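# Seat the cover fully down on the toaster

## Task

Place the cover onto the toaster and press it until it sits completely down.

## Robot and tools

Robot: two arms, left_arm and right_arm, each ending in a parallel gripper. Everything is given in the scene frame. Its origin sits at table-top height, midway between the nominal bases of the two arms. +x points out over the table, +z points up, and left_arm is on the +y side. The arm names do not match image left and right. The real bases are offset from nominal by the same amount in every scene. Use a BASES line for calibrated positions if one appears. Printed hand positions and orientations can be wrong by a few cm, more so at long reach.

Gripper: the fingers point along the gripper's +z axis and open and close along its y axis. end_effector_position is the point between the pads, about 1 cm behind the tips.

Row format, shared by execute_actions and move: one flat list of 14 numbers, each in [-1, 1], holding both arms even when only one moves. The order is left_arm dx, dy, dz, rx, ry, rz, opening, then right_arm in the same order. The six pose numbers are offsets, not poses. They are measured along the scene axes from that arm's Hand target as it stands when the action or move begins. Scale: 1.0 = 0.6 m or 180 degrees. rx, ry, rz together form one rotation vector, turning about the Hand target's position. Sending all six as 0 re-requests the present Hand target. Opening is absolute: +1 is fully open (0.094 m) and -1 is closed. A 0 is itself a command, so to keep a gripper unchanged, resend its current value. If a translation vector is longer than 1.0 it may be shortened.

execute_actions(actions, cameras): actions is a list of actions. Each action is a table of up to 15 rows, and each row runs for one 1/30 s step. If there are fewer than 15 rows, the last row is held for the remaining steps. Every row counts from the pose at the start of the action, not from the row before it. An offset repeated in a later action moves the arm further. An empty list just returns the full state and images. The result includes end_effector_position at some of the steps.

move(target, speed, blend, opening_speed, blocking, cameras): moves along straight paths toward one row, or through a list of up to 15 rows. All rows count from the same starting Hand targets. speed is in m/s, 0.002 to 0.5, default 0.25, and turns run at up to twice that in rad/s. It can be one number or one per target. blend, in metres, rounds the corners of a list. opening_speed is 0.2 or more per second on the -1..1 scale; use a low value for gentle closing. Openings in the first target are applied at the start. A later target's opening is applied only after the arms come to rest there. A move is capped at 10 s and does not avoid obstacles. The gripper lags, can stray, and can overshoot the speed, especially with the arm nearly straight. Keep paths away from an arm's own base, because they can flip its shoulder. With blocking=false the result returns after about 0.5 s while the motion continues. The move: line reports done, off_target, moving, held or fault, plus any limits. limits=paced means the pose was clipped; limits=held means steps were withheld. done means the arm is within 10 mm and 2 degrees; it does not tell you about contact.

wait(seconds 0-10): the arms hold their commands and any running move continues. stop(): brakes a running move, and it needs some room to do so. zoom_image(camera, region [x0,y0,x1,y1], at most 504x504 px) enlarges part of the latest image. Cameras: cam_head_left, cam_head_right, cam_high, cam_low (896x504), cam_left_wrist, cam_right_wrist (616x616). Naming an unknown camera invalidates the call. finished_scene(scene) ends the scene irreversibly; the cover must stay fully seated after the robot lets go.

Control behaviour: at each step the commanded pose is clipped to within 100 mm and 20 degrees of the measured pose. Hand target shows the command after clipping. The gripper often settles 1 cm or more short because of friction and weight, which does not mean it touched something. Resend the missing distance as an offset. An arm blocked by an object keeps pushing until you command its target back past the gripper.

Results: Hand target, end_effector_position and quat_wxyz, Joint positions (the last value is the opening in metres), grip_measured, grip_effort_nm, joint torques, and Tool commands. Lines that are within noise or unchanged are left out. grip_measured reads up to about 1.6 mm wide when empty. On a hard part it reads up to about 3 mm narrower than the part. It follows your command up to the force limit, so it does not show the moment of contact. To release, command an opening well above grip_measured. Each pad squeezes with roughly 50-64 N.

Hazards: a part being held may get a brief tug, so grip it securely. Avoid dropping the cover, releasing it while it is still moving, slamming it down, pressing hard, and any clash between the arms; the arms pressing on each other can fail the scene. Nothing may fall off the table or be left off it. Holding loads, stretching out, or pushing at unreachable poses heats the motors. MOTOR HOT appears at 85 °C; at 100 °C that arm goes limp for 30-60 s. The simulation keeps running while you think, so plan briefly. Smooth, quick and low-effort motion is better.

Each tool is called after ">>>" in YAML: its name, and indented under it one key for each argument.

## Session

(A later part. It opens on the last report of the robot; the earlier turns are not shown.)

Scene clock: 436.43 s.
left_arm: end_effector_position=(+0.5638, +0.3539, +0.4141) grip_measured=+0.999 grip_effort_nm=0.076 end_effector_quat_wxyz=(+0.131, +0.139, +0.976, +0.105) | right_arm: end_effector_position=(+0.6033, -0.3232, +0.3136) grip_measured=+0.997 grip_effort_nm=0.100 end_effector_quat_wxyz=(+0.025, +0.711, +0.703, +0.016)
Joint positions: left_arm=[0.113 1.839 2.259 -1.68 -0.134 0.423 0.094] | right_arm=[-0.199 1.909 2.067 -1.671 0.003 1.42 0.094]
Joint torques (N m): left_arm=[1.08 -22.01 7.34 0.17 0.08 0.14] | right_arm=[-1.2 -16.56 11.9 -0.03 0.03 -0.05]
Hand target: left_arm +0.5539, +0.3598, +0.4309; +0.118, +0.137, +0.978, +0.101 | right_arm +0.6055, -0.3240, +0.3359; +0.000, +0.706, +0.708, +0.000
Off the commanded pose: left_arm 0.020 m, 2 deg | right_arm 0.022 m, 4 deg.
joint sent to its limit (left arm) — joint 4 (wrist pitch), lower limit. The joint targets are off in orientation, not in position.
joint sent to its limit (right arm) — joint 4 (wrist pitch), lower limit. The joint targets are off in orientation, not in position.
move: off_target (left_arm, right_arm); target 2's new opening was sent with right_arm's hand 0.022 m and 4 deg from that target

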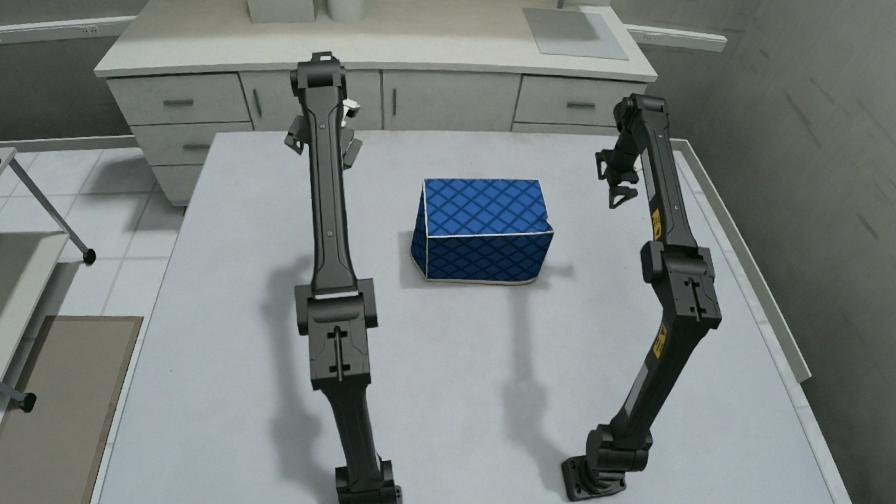

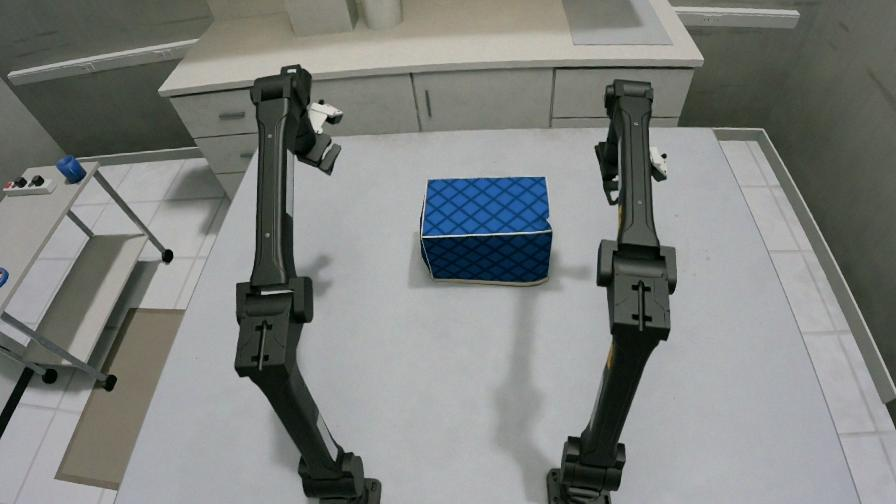

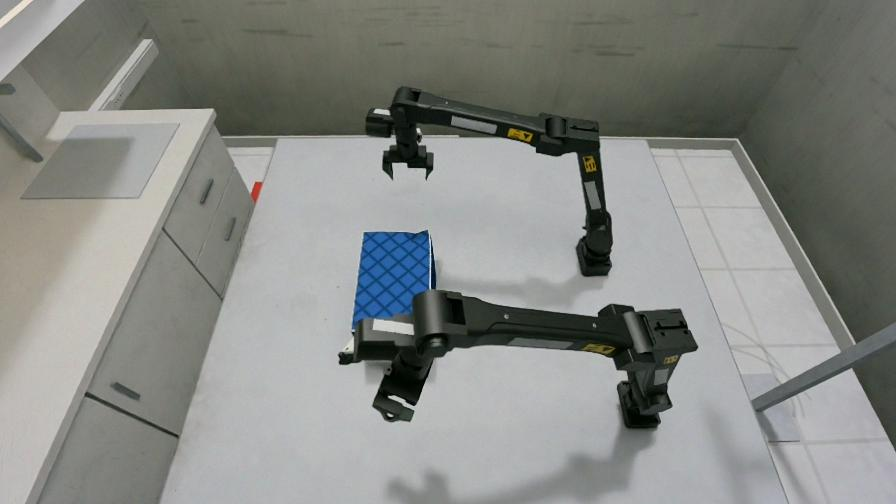

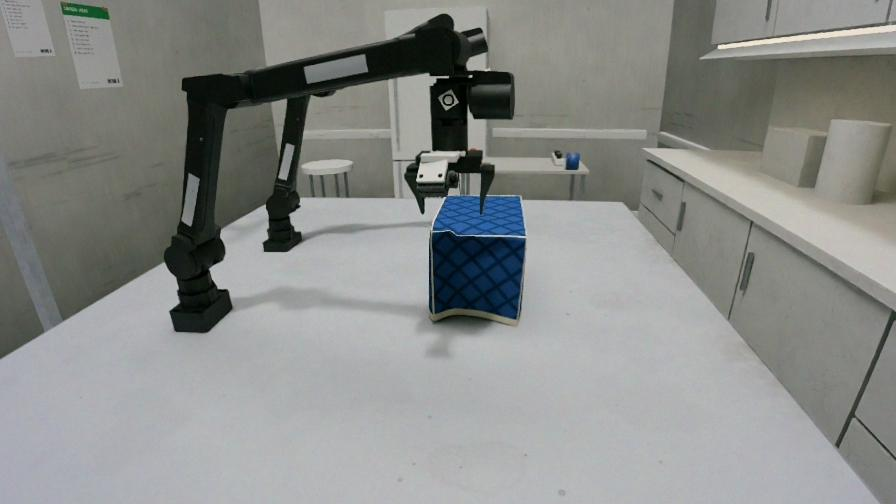

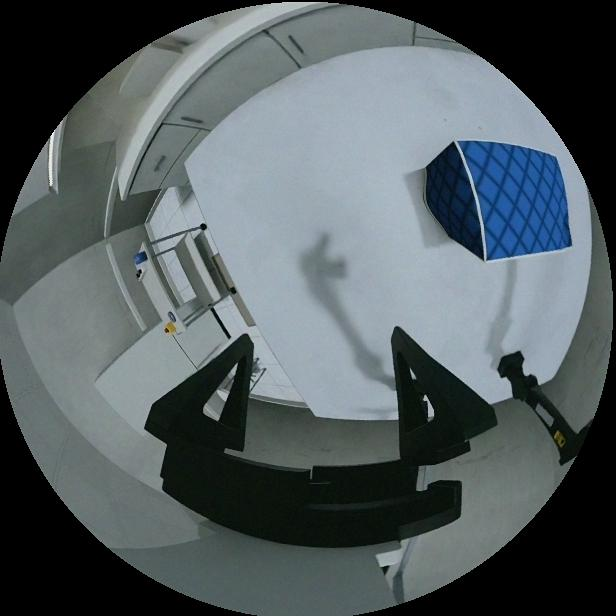

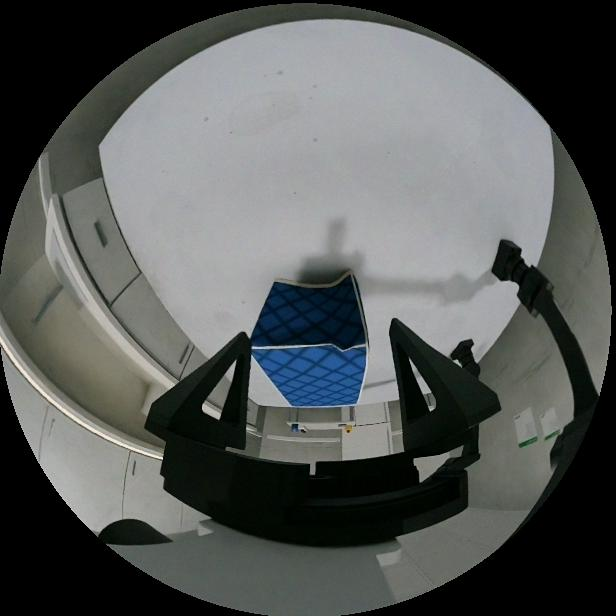

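>>> move:
  target:
    - [0.127,-0.39,-0.218,-0.111,0.004,0.582,1,0.05,0.283,-0.07,0,0,0,1]
    - [0.127,-0.39,-0.4,-0.111,0.004,0.582,1,0.05,0.283,-0.25,0,0,0,1]
  speed: [0.15,0.06]

>>> zoom_image:
  camera: "cam_low"
  region: [410, 170, 550, 340]

>>> zoom_image:
  camera: "cam_left_wrist"
  region: [120, 150, 500, 450]

>>> zoom_image:
  camera: "cam_right_wrist"
  region: [120, 150, 500, 450]

Scene clock: 454.60 s.
left_arm: end_effector_position=(+0.6271, +0.1370, +0.2060) grip_measured=+0.999 grip_effort_nm=0.066 end_effector_quat_wxyz=(-0.011, +0.708, -0.706, -0.003) | right_arm: end_effector_position=(+0.6377, -0.1621, +0.2248) grip_measured=+0.998 grip_effort_nm=0.095 end_effector_quat_wxyz=(+0.019, +0.705, +0.709, +0.020)
Joint positions: left_arm=[-0.192 2.192 2.295 -1.667 -0.022 -1.76 0.094] | right_arm=[0.064 1.988 1.955 -1.484 0.003 1.667 0.094]
Joint torques (N m): left_arm=[-1.03 -22.83 7.05 0.36 0.11 -0.06] | right_arm=[-0.03 -13.57 6.15 0.77 0.05 0.27]
Hand target: left_arm +0.6301, +0.1261, +0.1909; -0.006, +0.707, -0.708, -0.005 | right_arm +0.6355, -0.1543, +0.1859; +0.000, +0.706, +0.708, -0.001
Off the commanded pose: left_arm 0.019 m, 1 deg | right_arm 0.040 m, 3 deg.
move: off_target (left_arm, right_arm)

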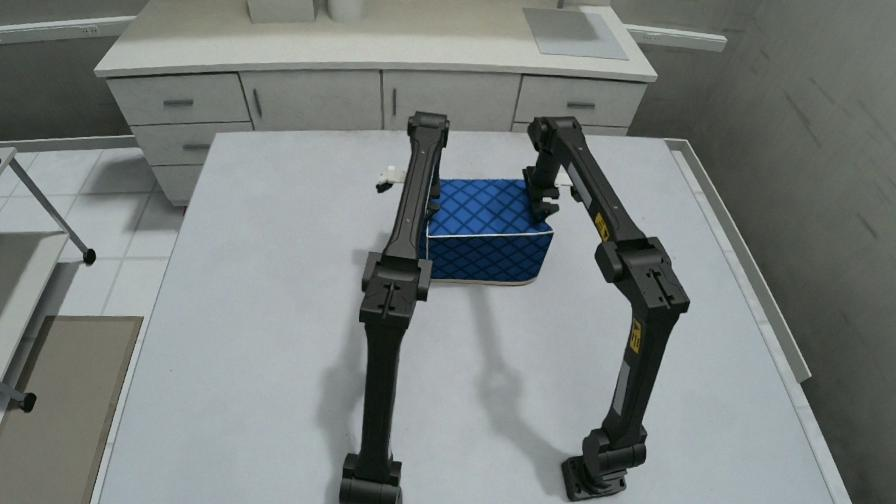

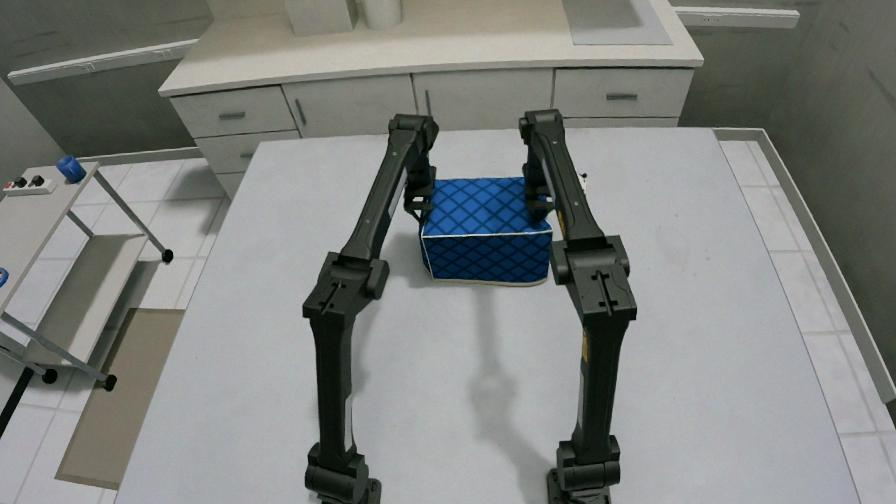

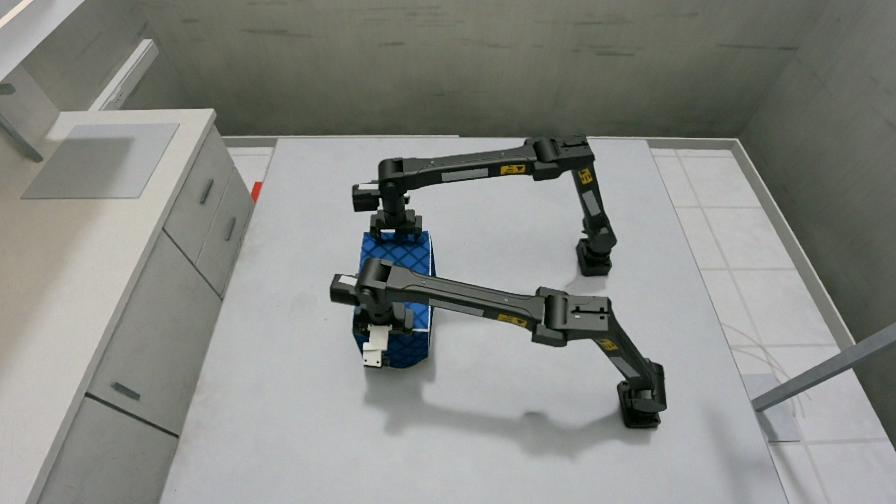

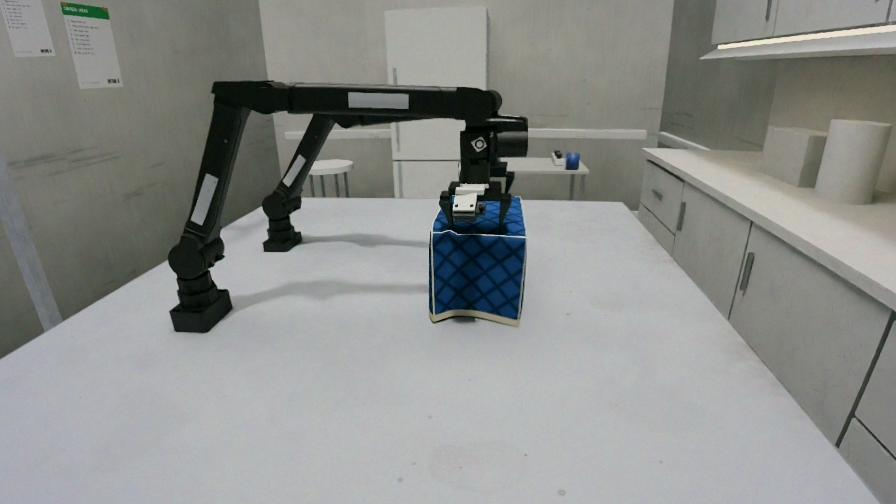

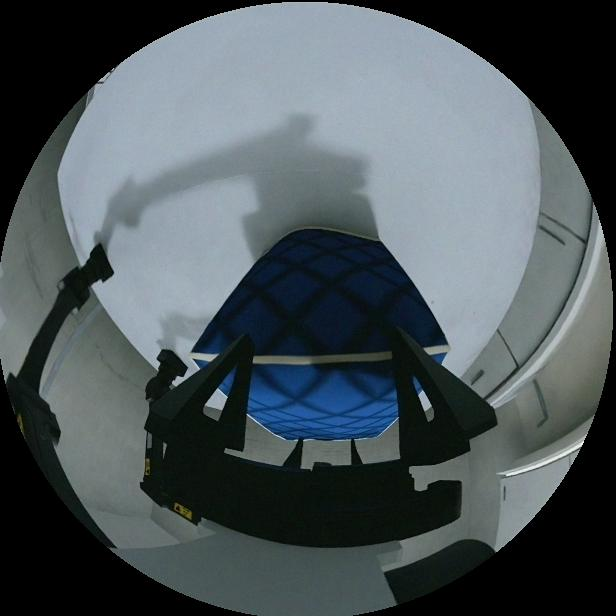

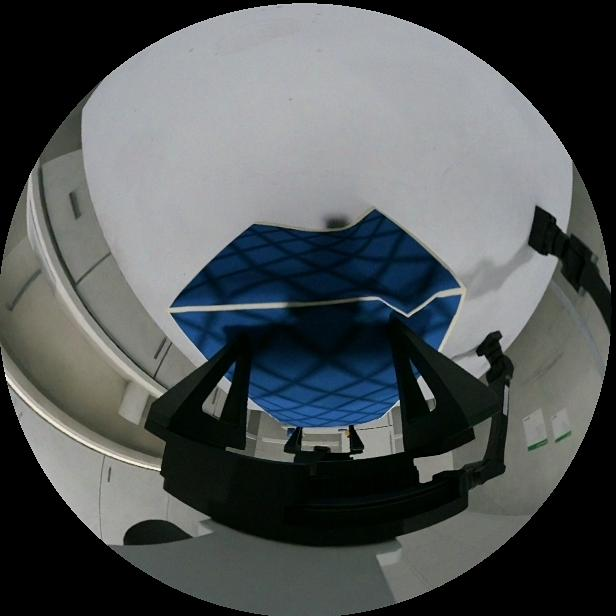

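Scaled by 2.965.

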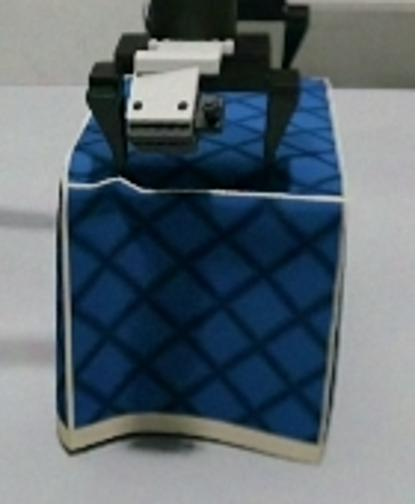

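Scaled by 1.326 from the camera's 616x616 image, which has a finer 880x880 frame.

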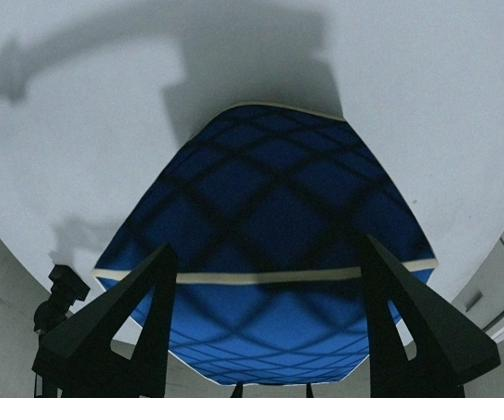

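Scaled by 1.326 from the camera's 616x616 image, which has a finer 880x880 frame.

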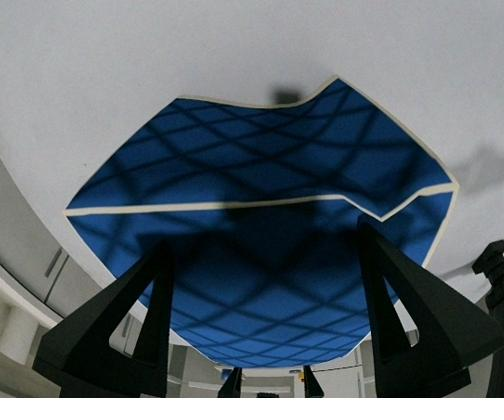

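>>> move:
  target:
    - [0,0,0.12,0,0,0,1,0,0,0.17,0,0,0,1]
    - [0,0.22,0.12,0,0,0,1,0,-0.15,0.2,0,0,0,1]
    - [0,0.22,-0.21,0,0,0,1,-0.03,-0.25,0.2,0,0,0,1]
    - [0,0.14,-0.21,0,0,0,1,-0.03,-0.25,0.2,0,0,0,1]
  speed: [0.15,0.15,0.15,0.06]
  blend: [0.02,0.02,0.01,0]

>>> zoom_image:
  camera: "cam_left_wrist"
  region: [120, 150, 500, 450]

>>> zoom_image:
  camera: "cam_low"
  region: [410, 170, 550, 340]

Scene clock: 471.03 s.
left_arm: end_effector_position=(+0.6231, +0.2166, +0.0680) grip_measured=+0.999 grip_effort_nm=0.081 end_effector_quat_wxyz=(-0.003, +0.706, -0.708, -0.010) | right_arm: end_effector_position=(+0.6205, -0.2974, +0.2849) grip_measured=+0.998 grip_effort_nm=0.081 end_effector_quat_wxyz=(+0.008, +0.707, +0.707, +0.004)
Joint positions: left_arm=[-0.074 2.196 1.938 -1.324 -0.018 -1.636 0.094] | right_arm=[-0.153 1.973 2.091 -1.671 0.003 1.454 0.094]
Joint torques (N m): left_arm=[-0.44 -22.89 8.24 0.21 -0.07 -0.03] | right_arm=[-1.96 -17.96 10.18 -0.18 0.04 -0.04]
Hand target: left_arm +0.6301, +0.2101, +0.0648; -0.006, +0.707, -0.708, -0.006 | right_arm +0.6175, -0.3042, +0.3057; +0.000, +0.706, +0.708, -0.001
Off the commanded pose: left_arm 0.010 m, 1 deg | right_arm 0.022 m, 1 deg.
joint sent to its limit (right arm) — joint 4 (wrist pitch), lower limit. The joint targets are off in orientation, not in position.
move: off_target (right_arm)

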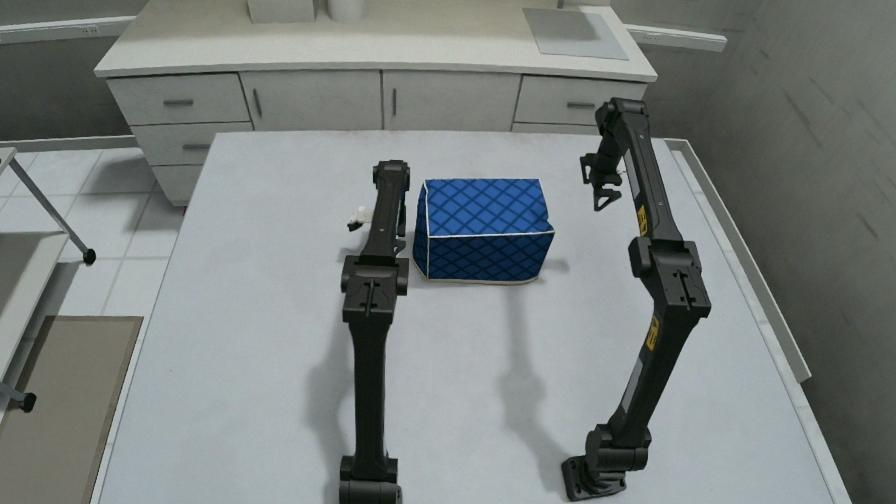

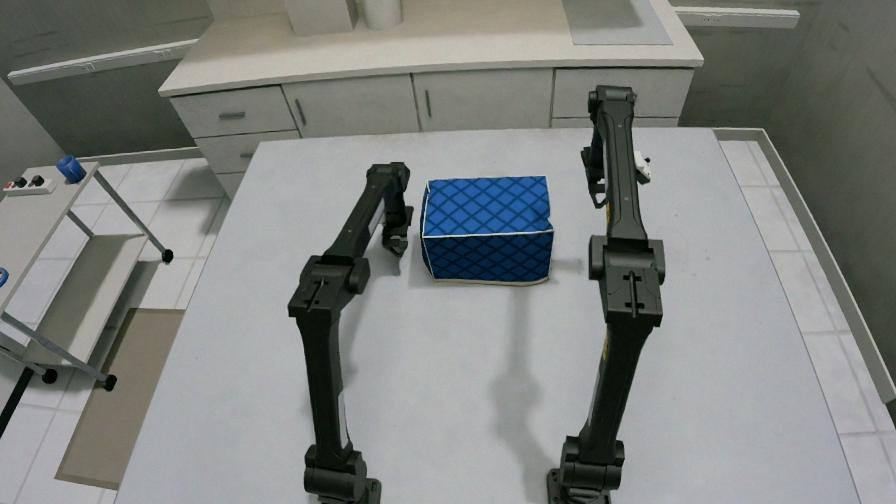

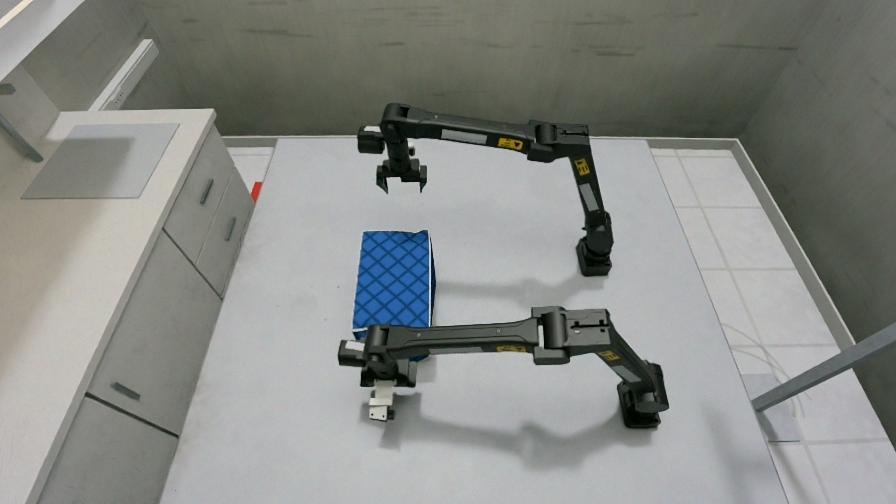

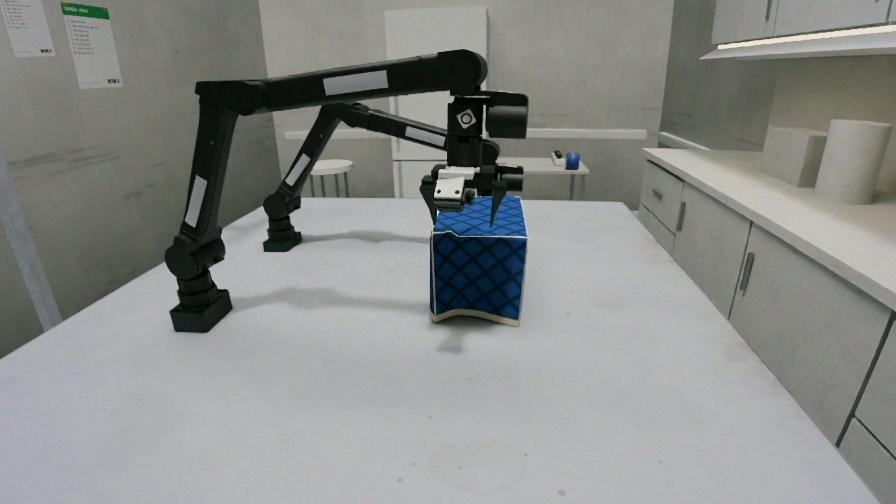

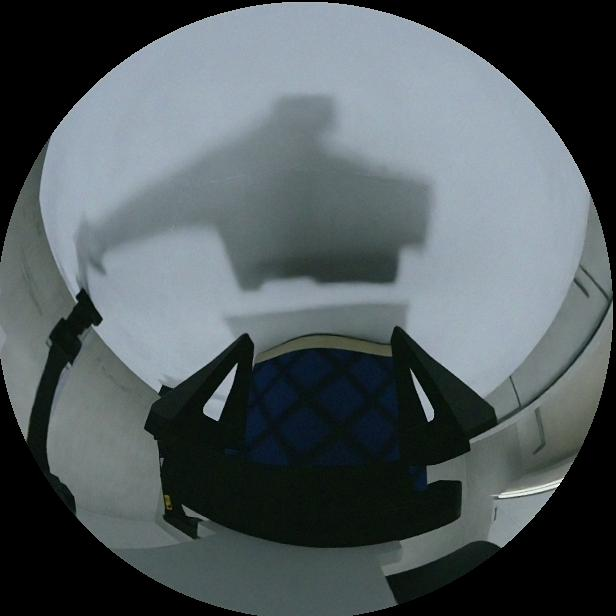

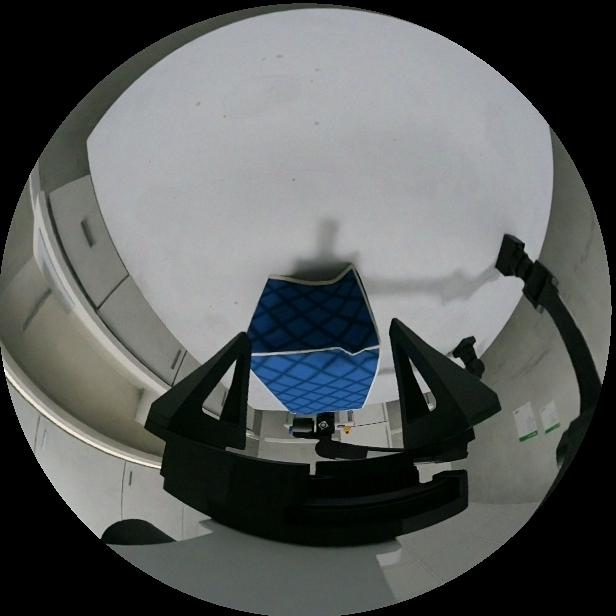

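Scaled by 1.326 from the camera's 616x616 image, which has a finer 880x880 frame.

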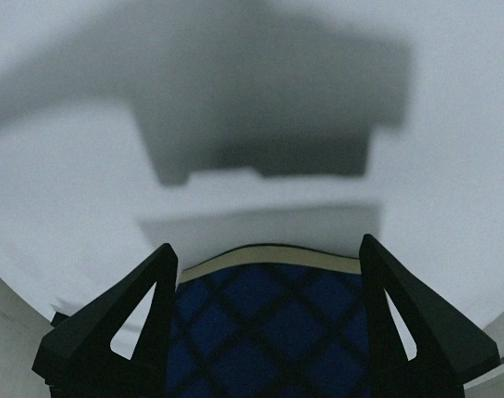

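Scaled by 2.965.

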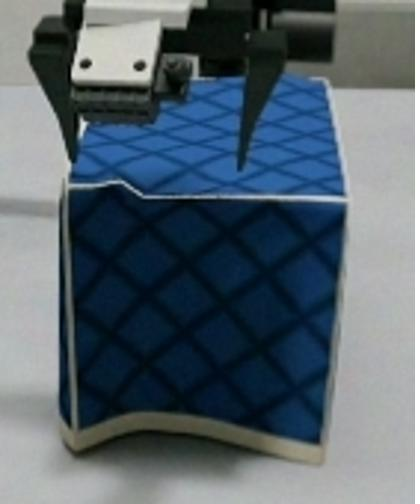

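>>> move:
  target:
    - [0,-0.1,0,0,0,0,1,0,0,0,0,0,0,1]
    - [0,0.17,0,0,0,0,1,0,0,0,0,0,0,1]
    - [0,0.17,0.45,0,0,0,0,1,0,0,0,0,0,0,1]

>>> move:
  target:
    - [0,-0.1,0,0,0,0,1,0,0,0,0,0,0,1]
    - [0,0.15,0,0,0,0,1,0,0,0,0,0,0,1]
    - [0,0.15,0.4,0,0,0,1,0,0,0,0,0,0,1]
  speed: 0.08


Scene clock: 494.07 s.
left_arm: end_effector_position=(+0.6273, +0.2946, +0.2708) grip_measured=+0.999 grip_effort_nm=0.076 end_effector_quat_wxyz=(-0.043, +0.706, -0.707, +0.026) | right_arm: end_effector_position=(+0.6205, -0.2974, +0.2849) grip_measured=+0.998 grip_effort_nm=0.085 end_effector_quat_wxyz=(+0.008, +0.707, +0.707, +0.004)
Joint positions: left_arm=[0.043 2.098 2.304 -1.68 -0.019 -1.521 0.094] | right_arm=[-0.153 1.973 2.091 -1.671 0.003 1.454 0.094]
Joint torques (N m): left_arm=[0.73 -25.29 10.35 -0.18 -0.01 0.17] | right_arm=[-1.96 -18.08 10.17 -0.14 0.04 -0.04]
Heat: left arm: hottest shoulder 36 °C; right arm: hottest shoulder 39 °C.
Hand target: left_arm +0.6301, +0.3001, +0.3048; -0.006, +0.707, -0.708, -0.006 | right_arm +0.6175, -0.3042, +0.3057; +0.000, +0.706, +0.708, -0.001
Off the commanded pose: left_arm 0.035 m, 6 deg | right_arm 0.022 m, 1 deg.
joint sent to its limit (left arm) — joint 4 (wrist pitch), lower limit. The joint targets are off in orientation, not in position.
joint sent to its limit (right arm) — joint 4 (wrist pitch), lower limit. The joint targets are off in orientation, not in position.
move: off_target (left_arm, right_arm)

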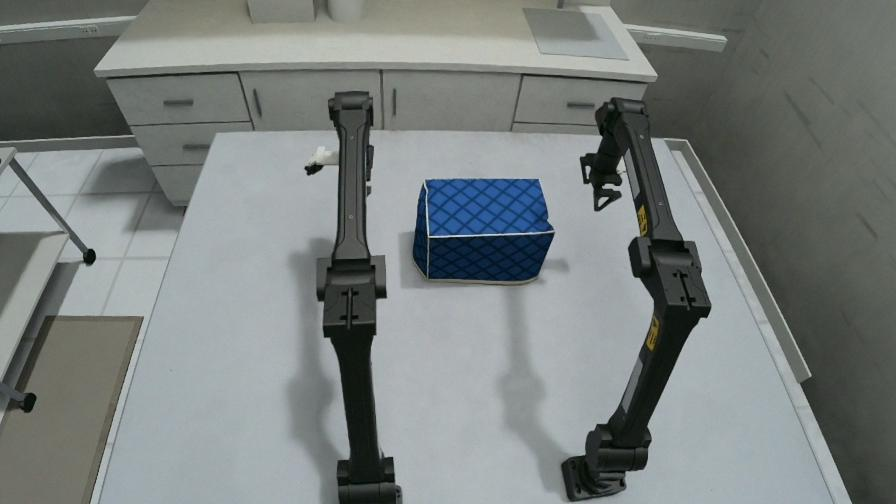

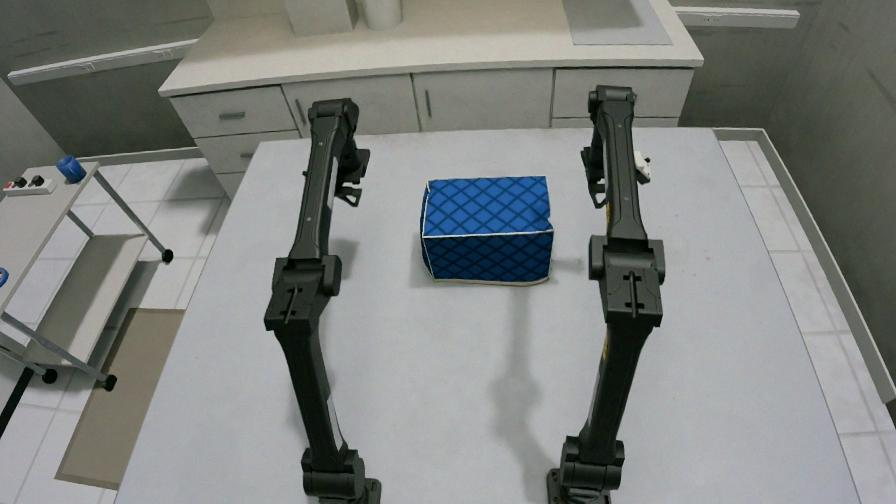

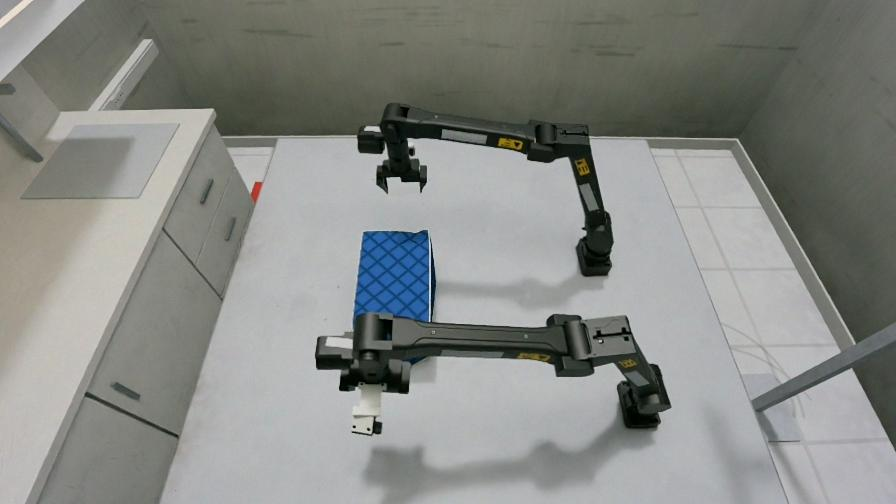

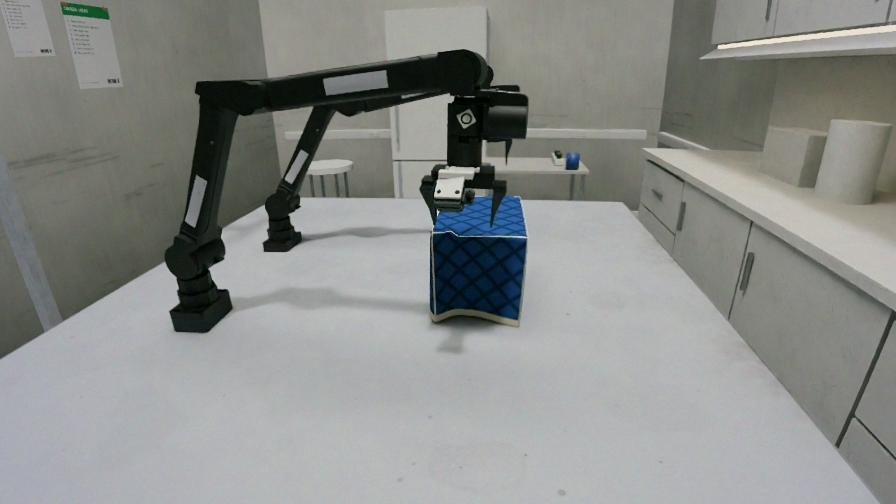

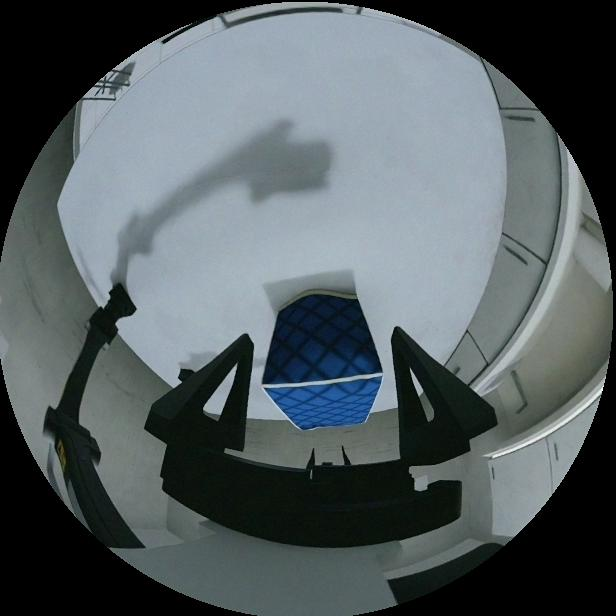

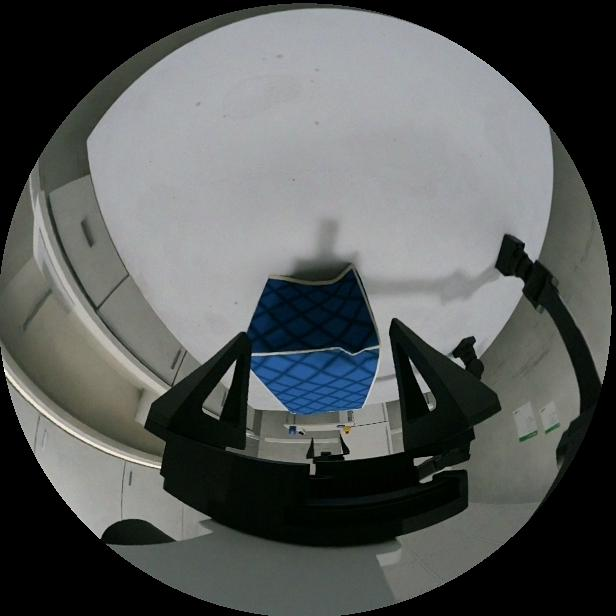

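>>> zoom_image:
  camera: "cam_low"
  region: [400, 170, 560, 350]

>>> zoom_image:
  camera: "cam_head_right"
  region: [400, 160, 580, 300]

>>> zoom_image:
  camera: "cam_left_wrist"
  region: [230, 240, 410, 440]

>>> zoom_image:
  camera: "cam_right_wrist"
  region: [230, 240, 410, 440]

Scaled by 2.800.

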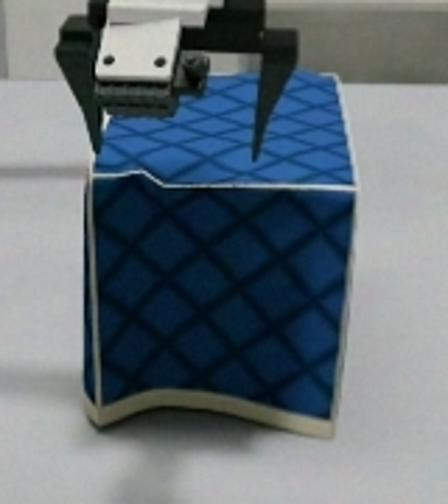

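Scaled by 2.800.

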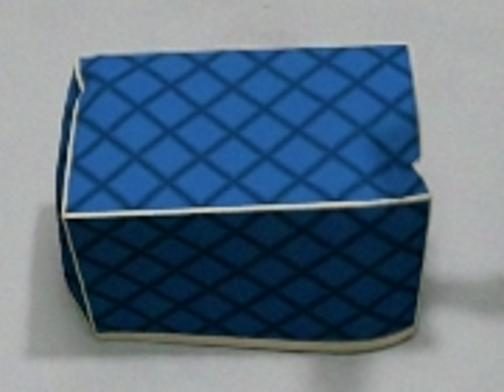

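Scaled by 2.520 from the camera's 616x616 image, which has a finer 880x880 frame.

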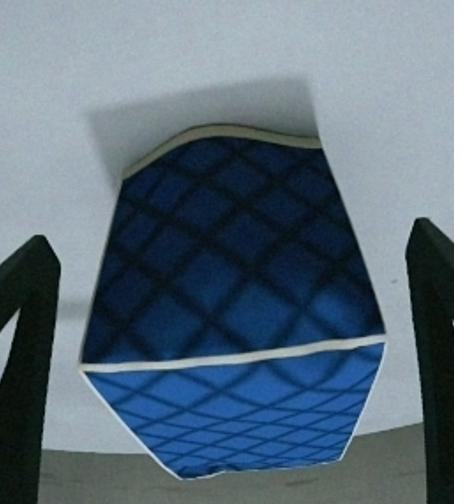

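Scaled by 2.520 from the camera's 616x616 image, which has a finer 880x880 frame.

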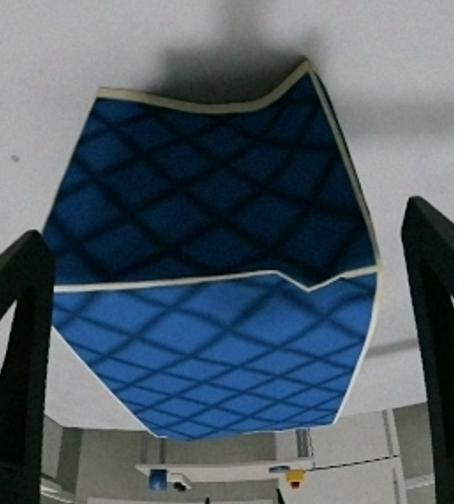

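>>> move:
  target:
    - [0.03,-0.31,0,0,0,0,1,0.03,0.27,0,0,0,0,1]
    - [0.03,-0.31,-0.2,0,0,0,1,0.03,0.27,-0.2,0,0,0,1]
  speed: [0.15,0.05]

Scene clock: 509.00 s.
left_arm: end_effector_position=(+0.6476, +0.1165, +0.2241) grip_measured=+0.999 grip_effort_nm=0.081 end_effector_quat_wxyz=(-0.028, +0.704, -0.709, +0.026) | right_arm: end_effector_position=(+0.6366, -0.1449, +0.2288) grip_measured=+0.998 grip_effort_nm=0.085 end_effector_quat_wxyz=(+0.019, +0.701, +0.712, +0.022)
Joint positions: left_arm=[-0.214 2.237 2.421 -1.681 -0.019 -1.771 0.094] | right_arm=[0.091 1.988 1.966 -1.492 0.003 1.684 0.094]
Joint torques (N m): left_arm=[-0.44 -20.95 6.53 -0.34 -0.02 -0.04] | right_arm=[-0.79 -13.27 5.67 0.99 0.05 0.29]
Hand target: left_arm +0.6481, +0.1139, +0.1848; -0.006, +0.706, -0.708, -0.006 | right_arm +0.6354, -0.1421, +0.1859; +0.000, +0.706, +0.708, -0.001
Off the commanded pose: left_arm 0.039 m, 4 deg | right_arm 0.043 m, 3 deg.
joint sent to its limit (left arm) — joint 4 (wrist pitch), lower limit. The joint targets still meet the commanded pose.
move: off_target (left_arm, right_arm)

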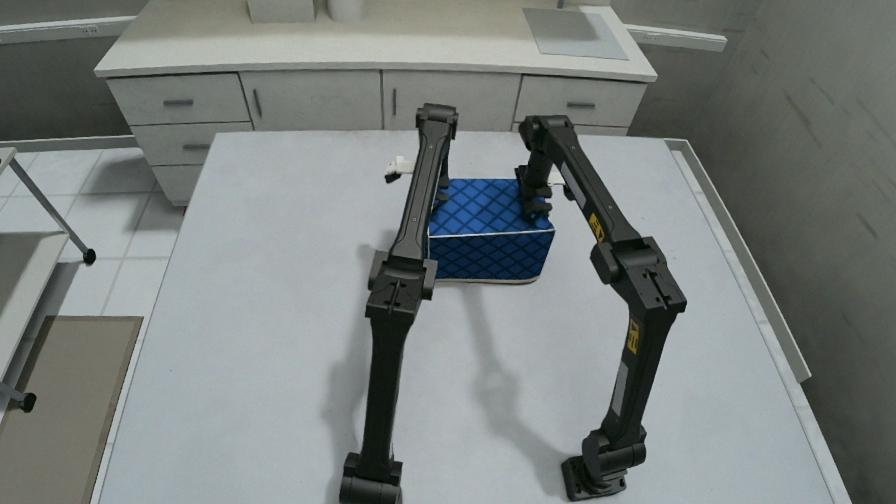

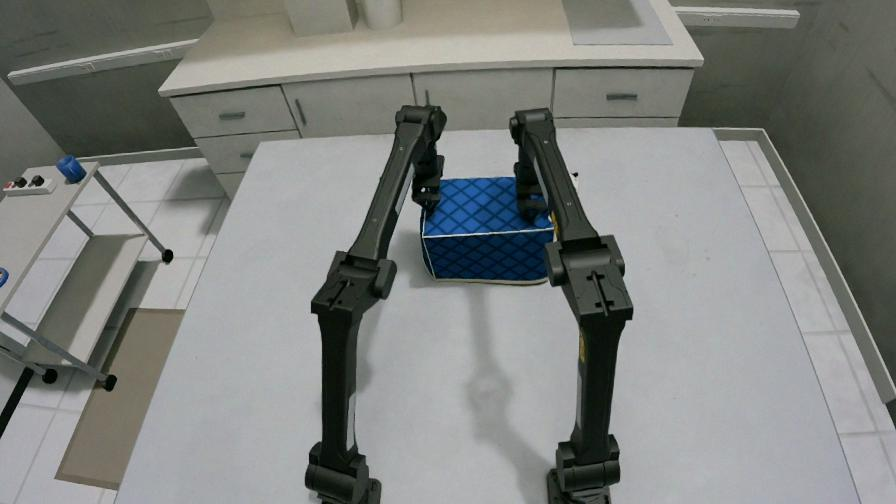

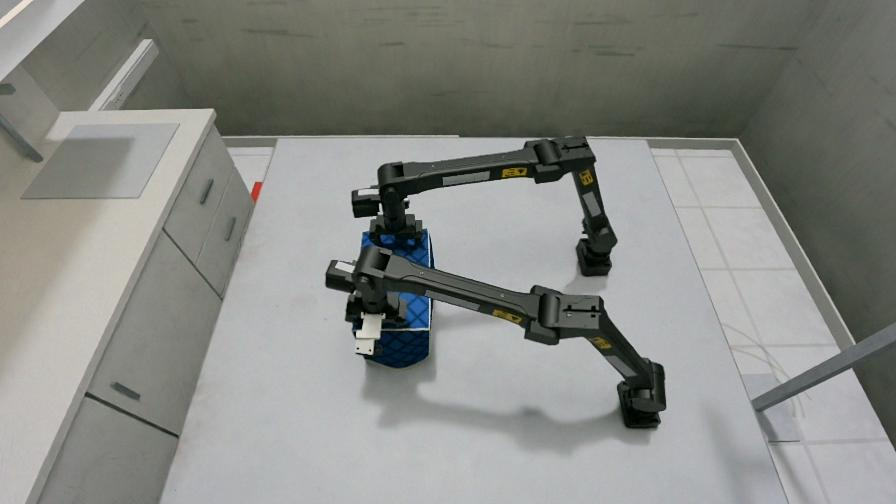

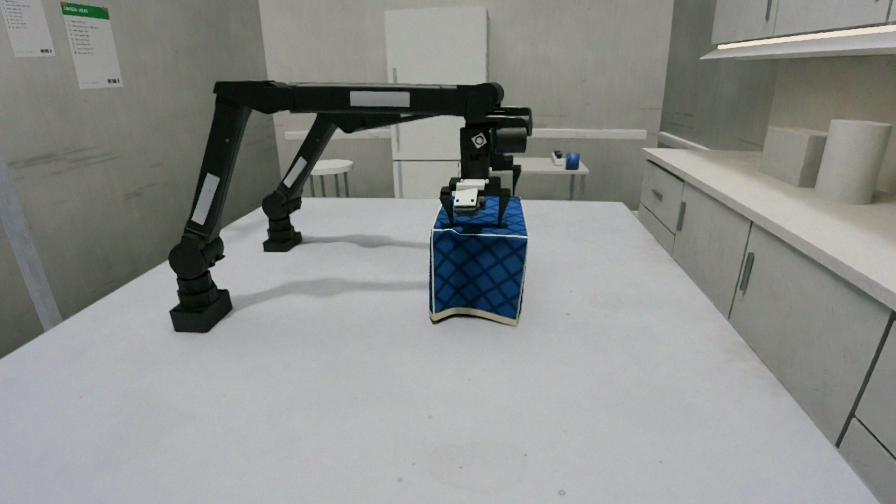

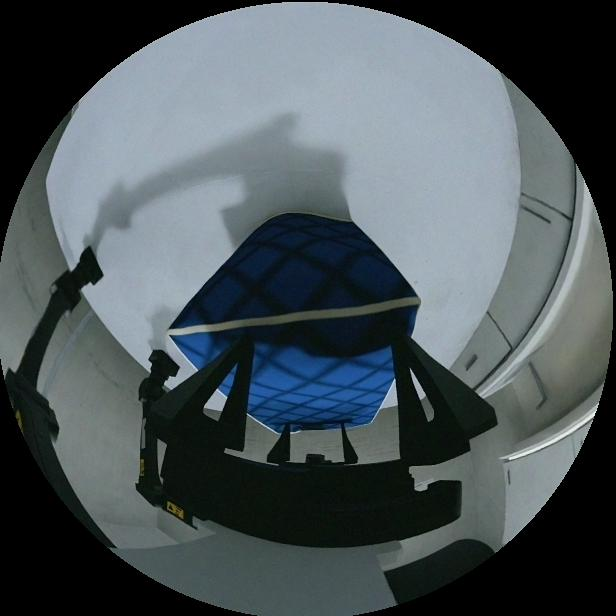

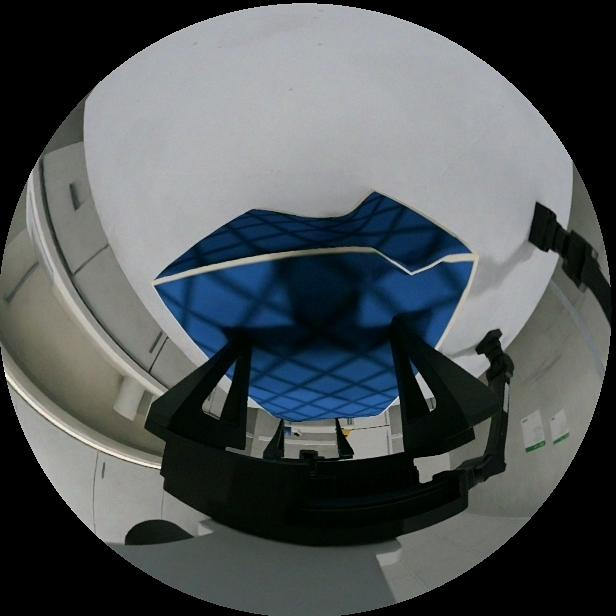

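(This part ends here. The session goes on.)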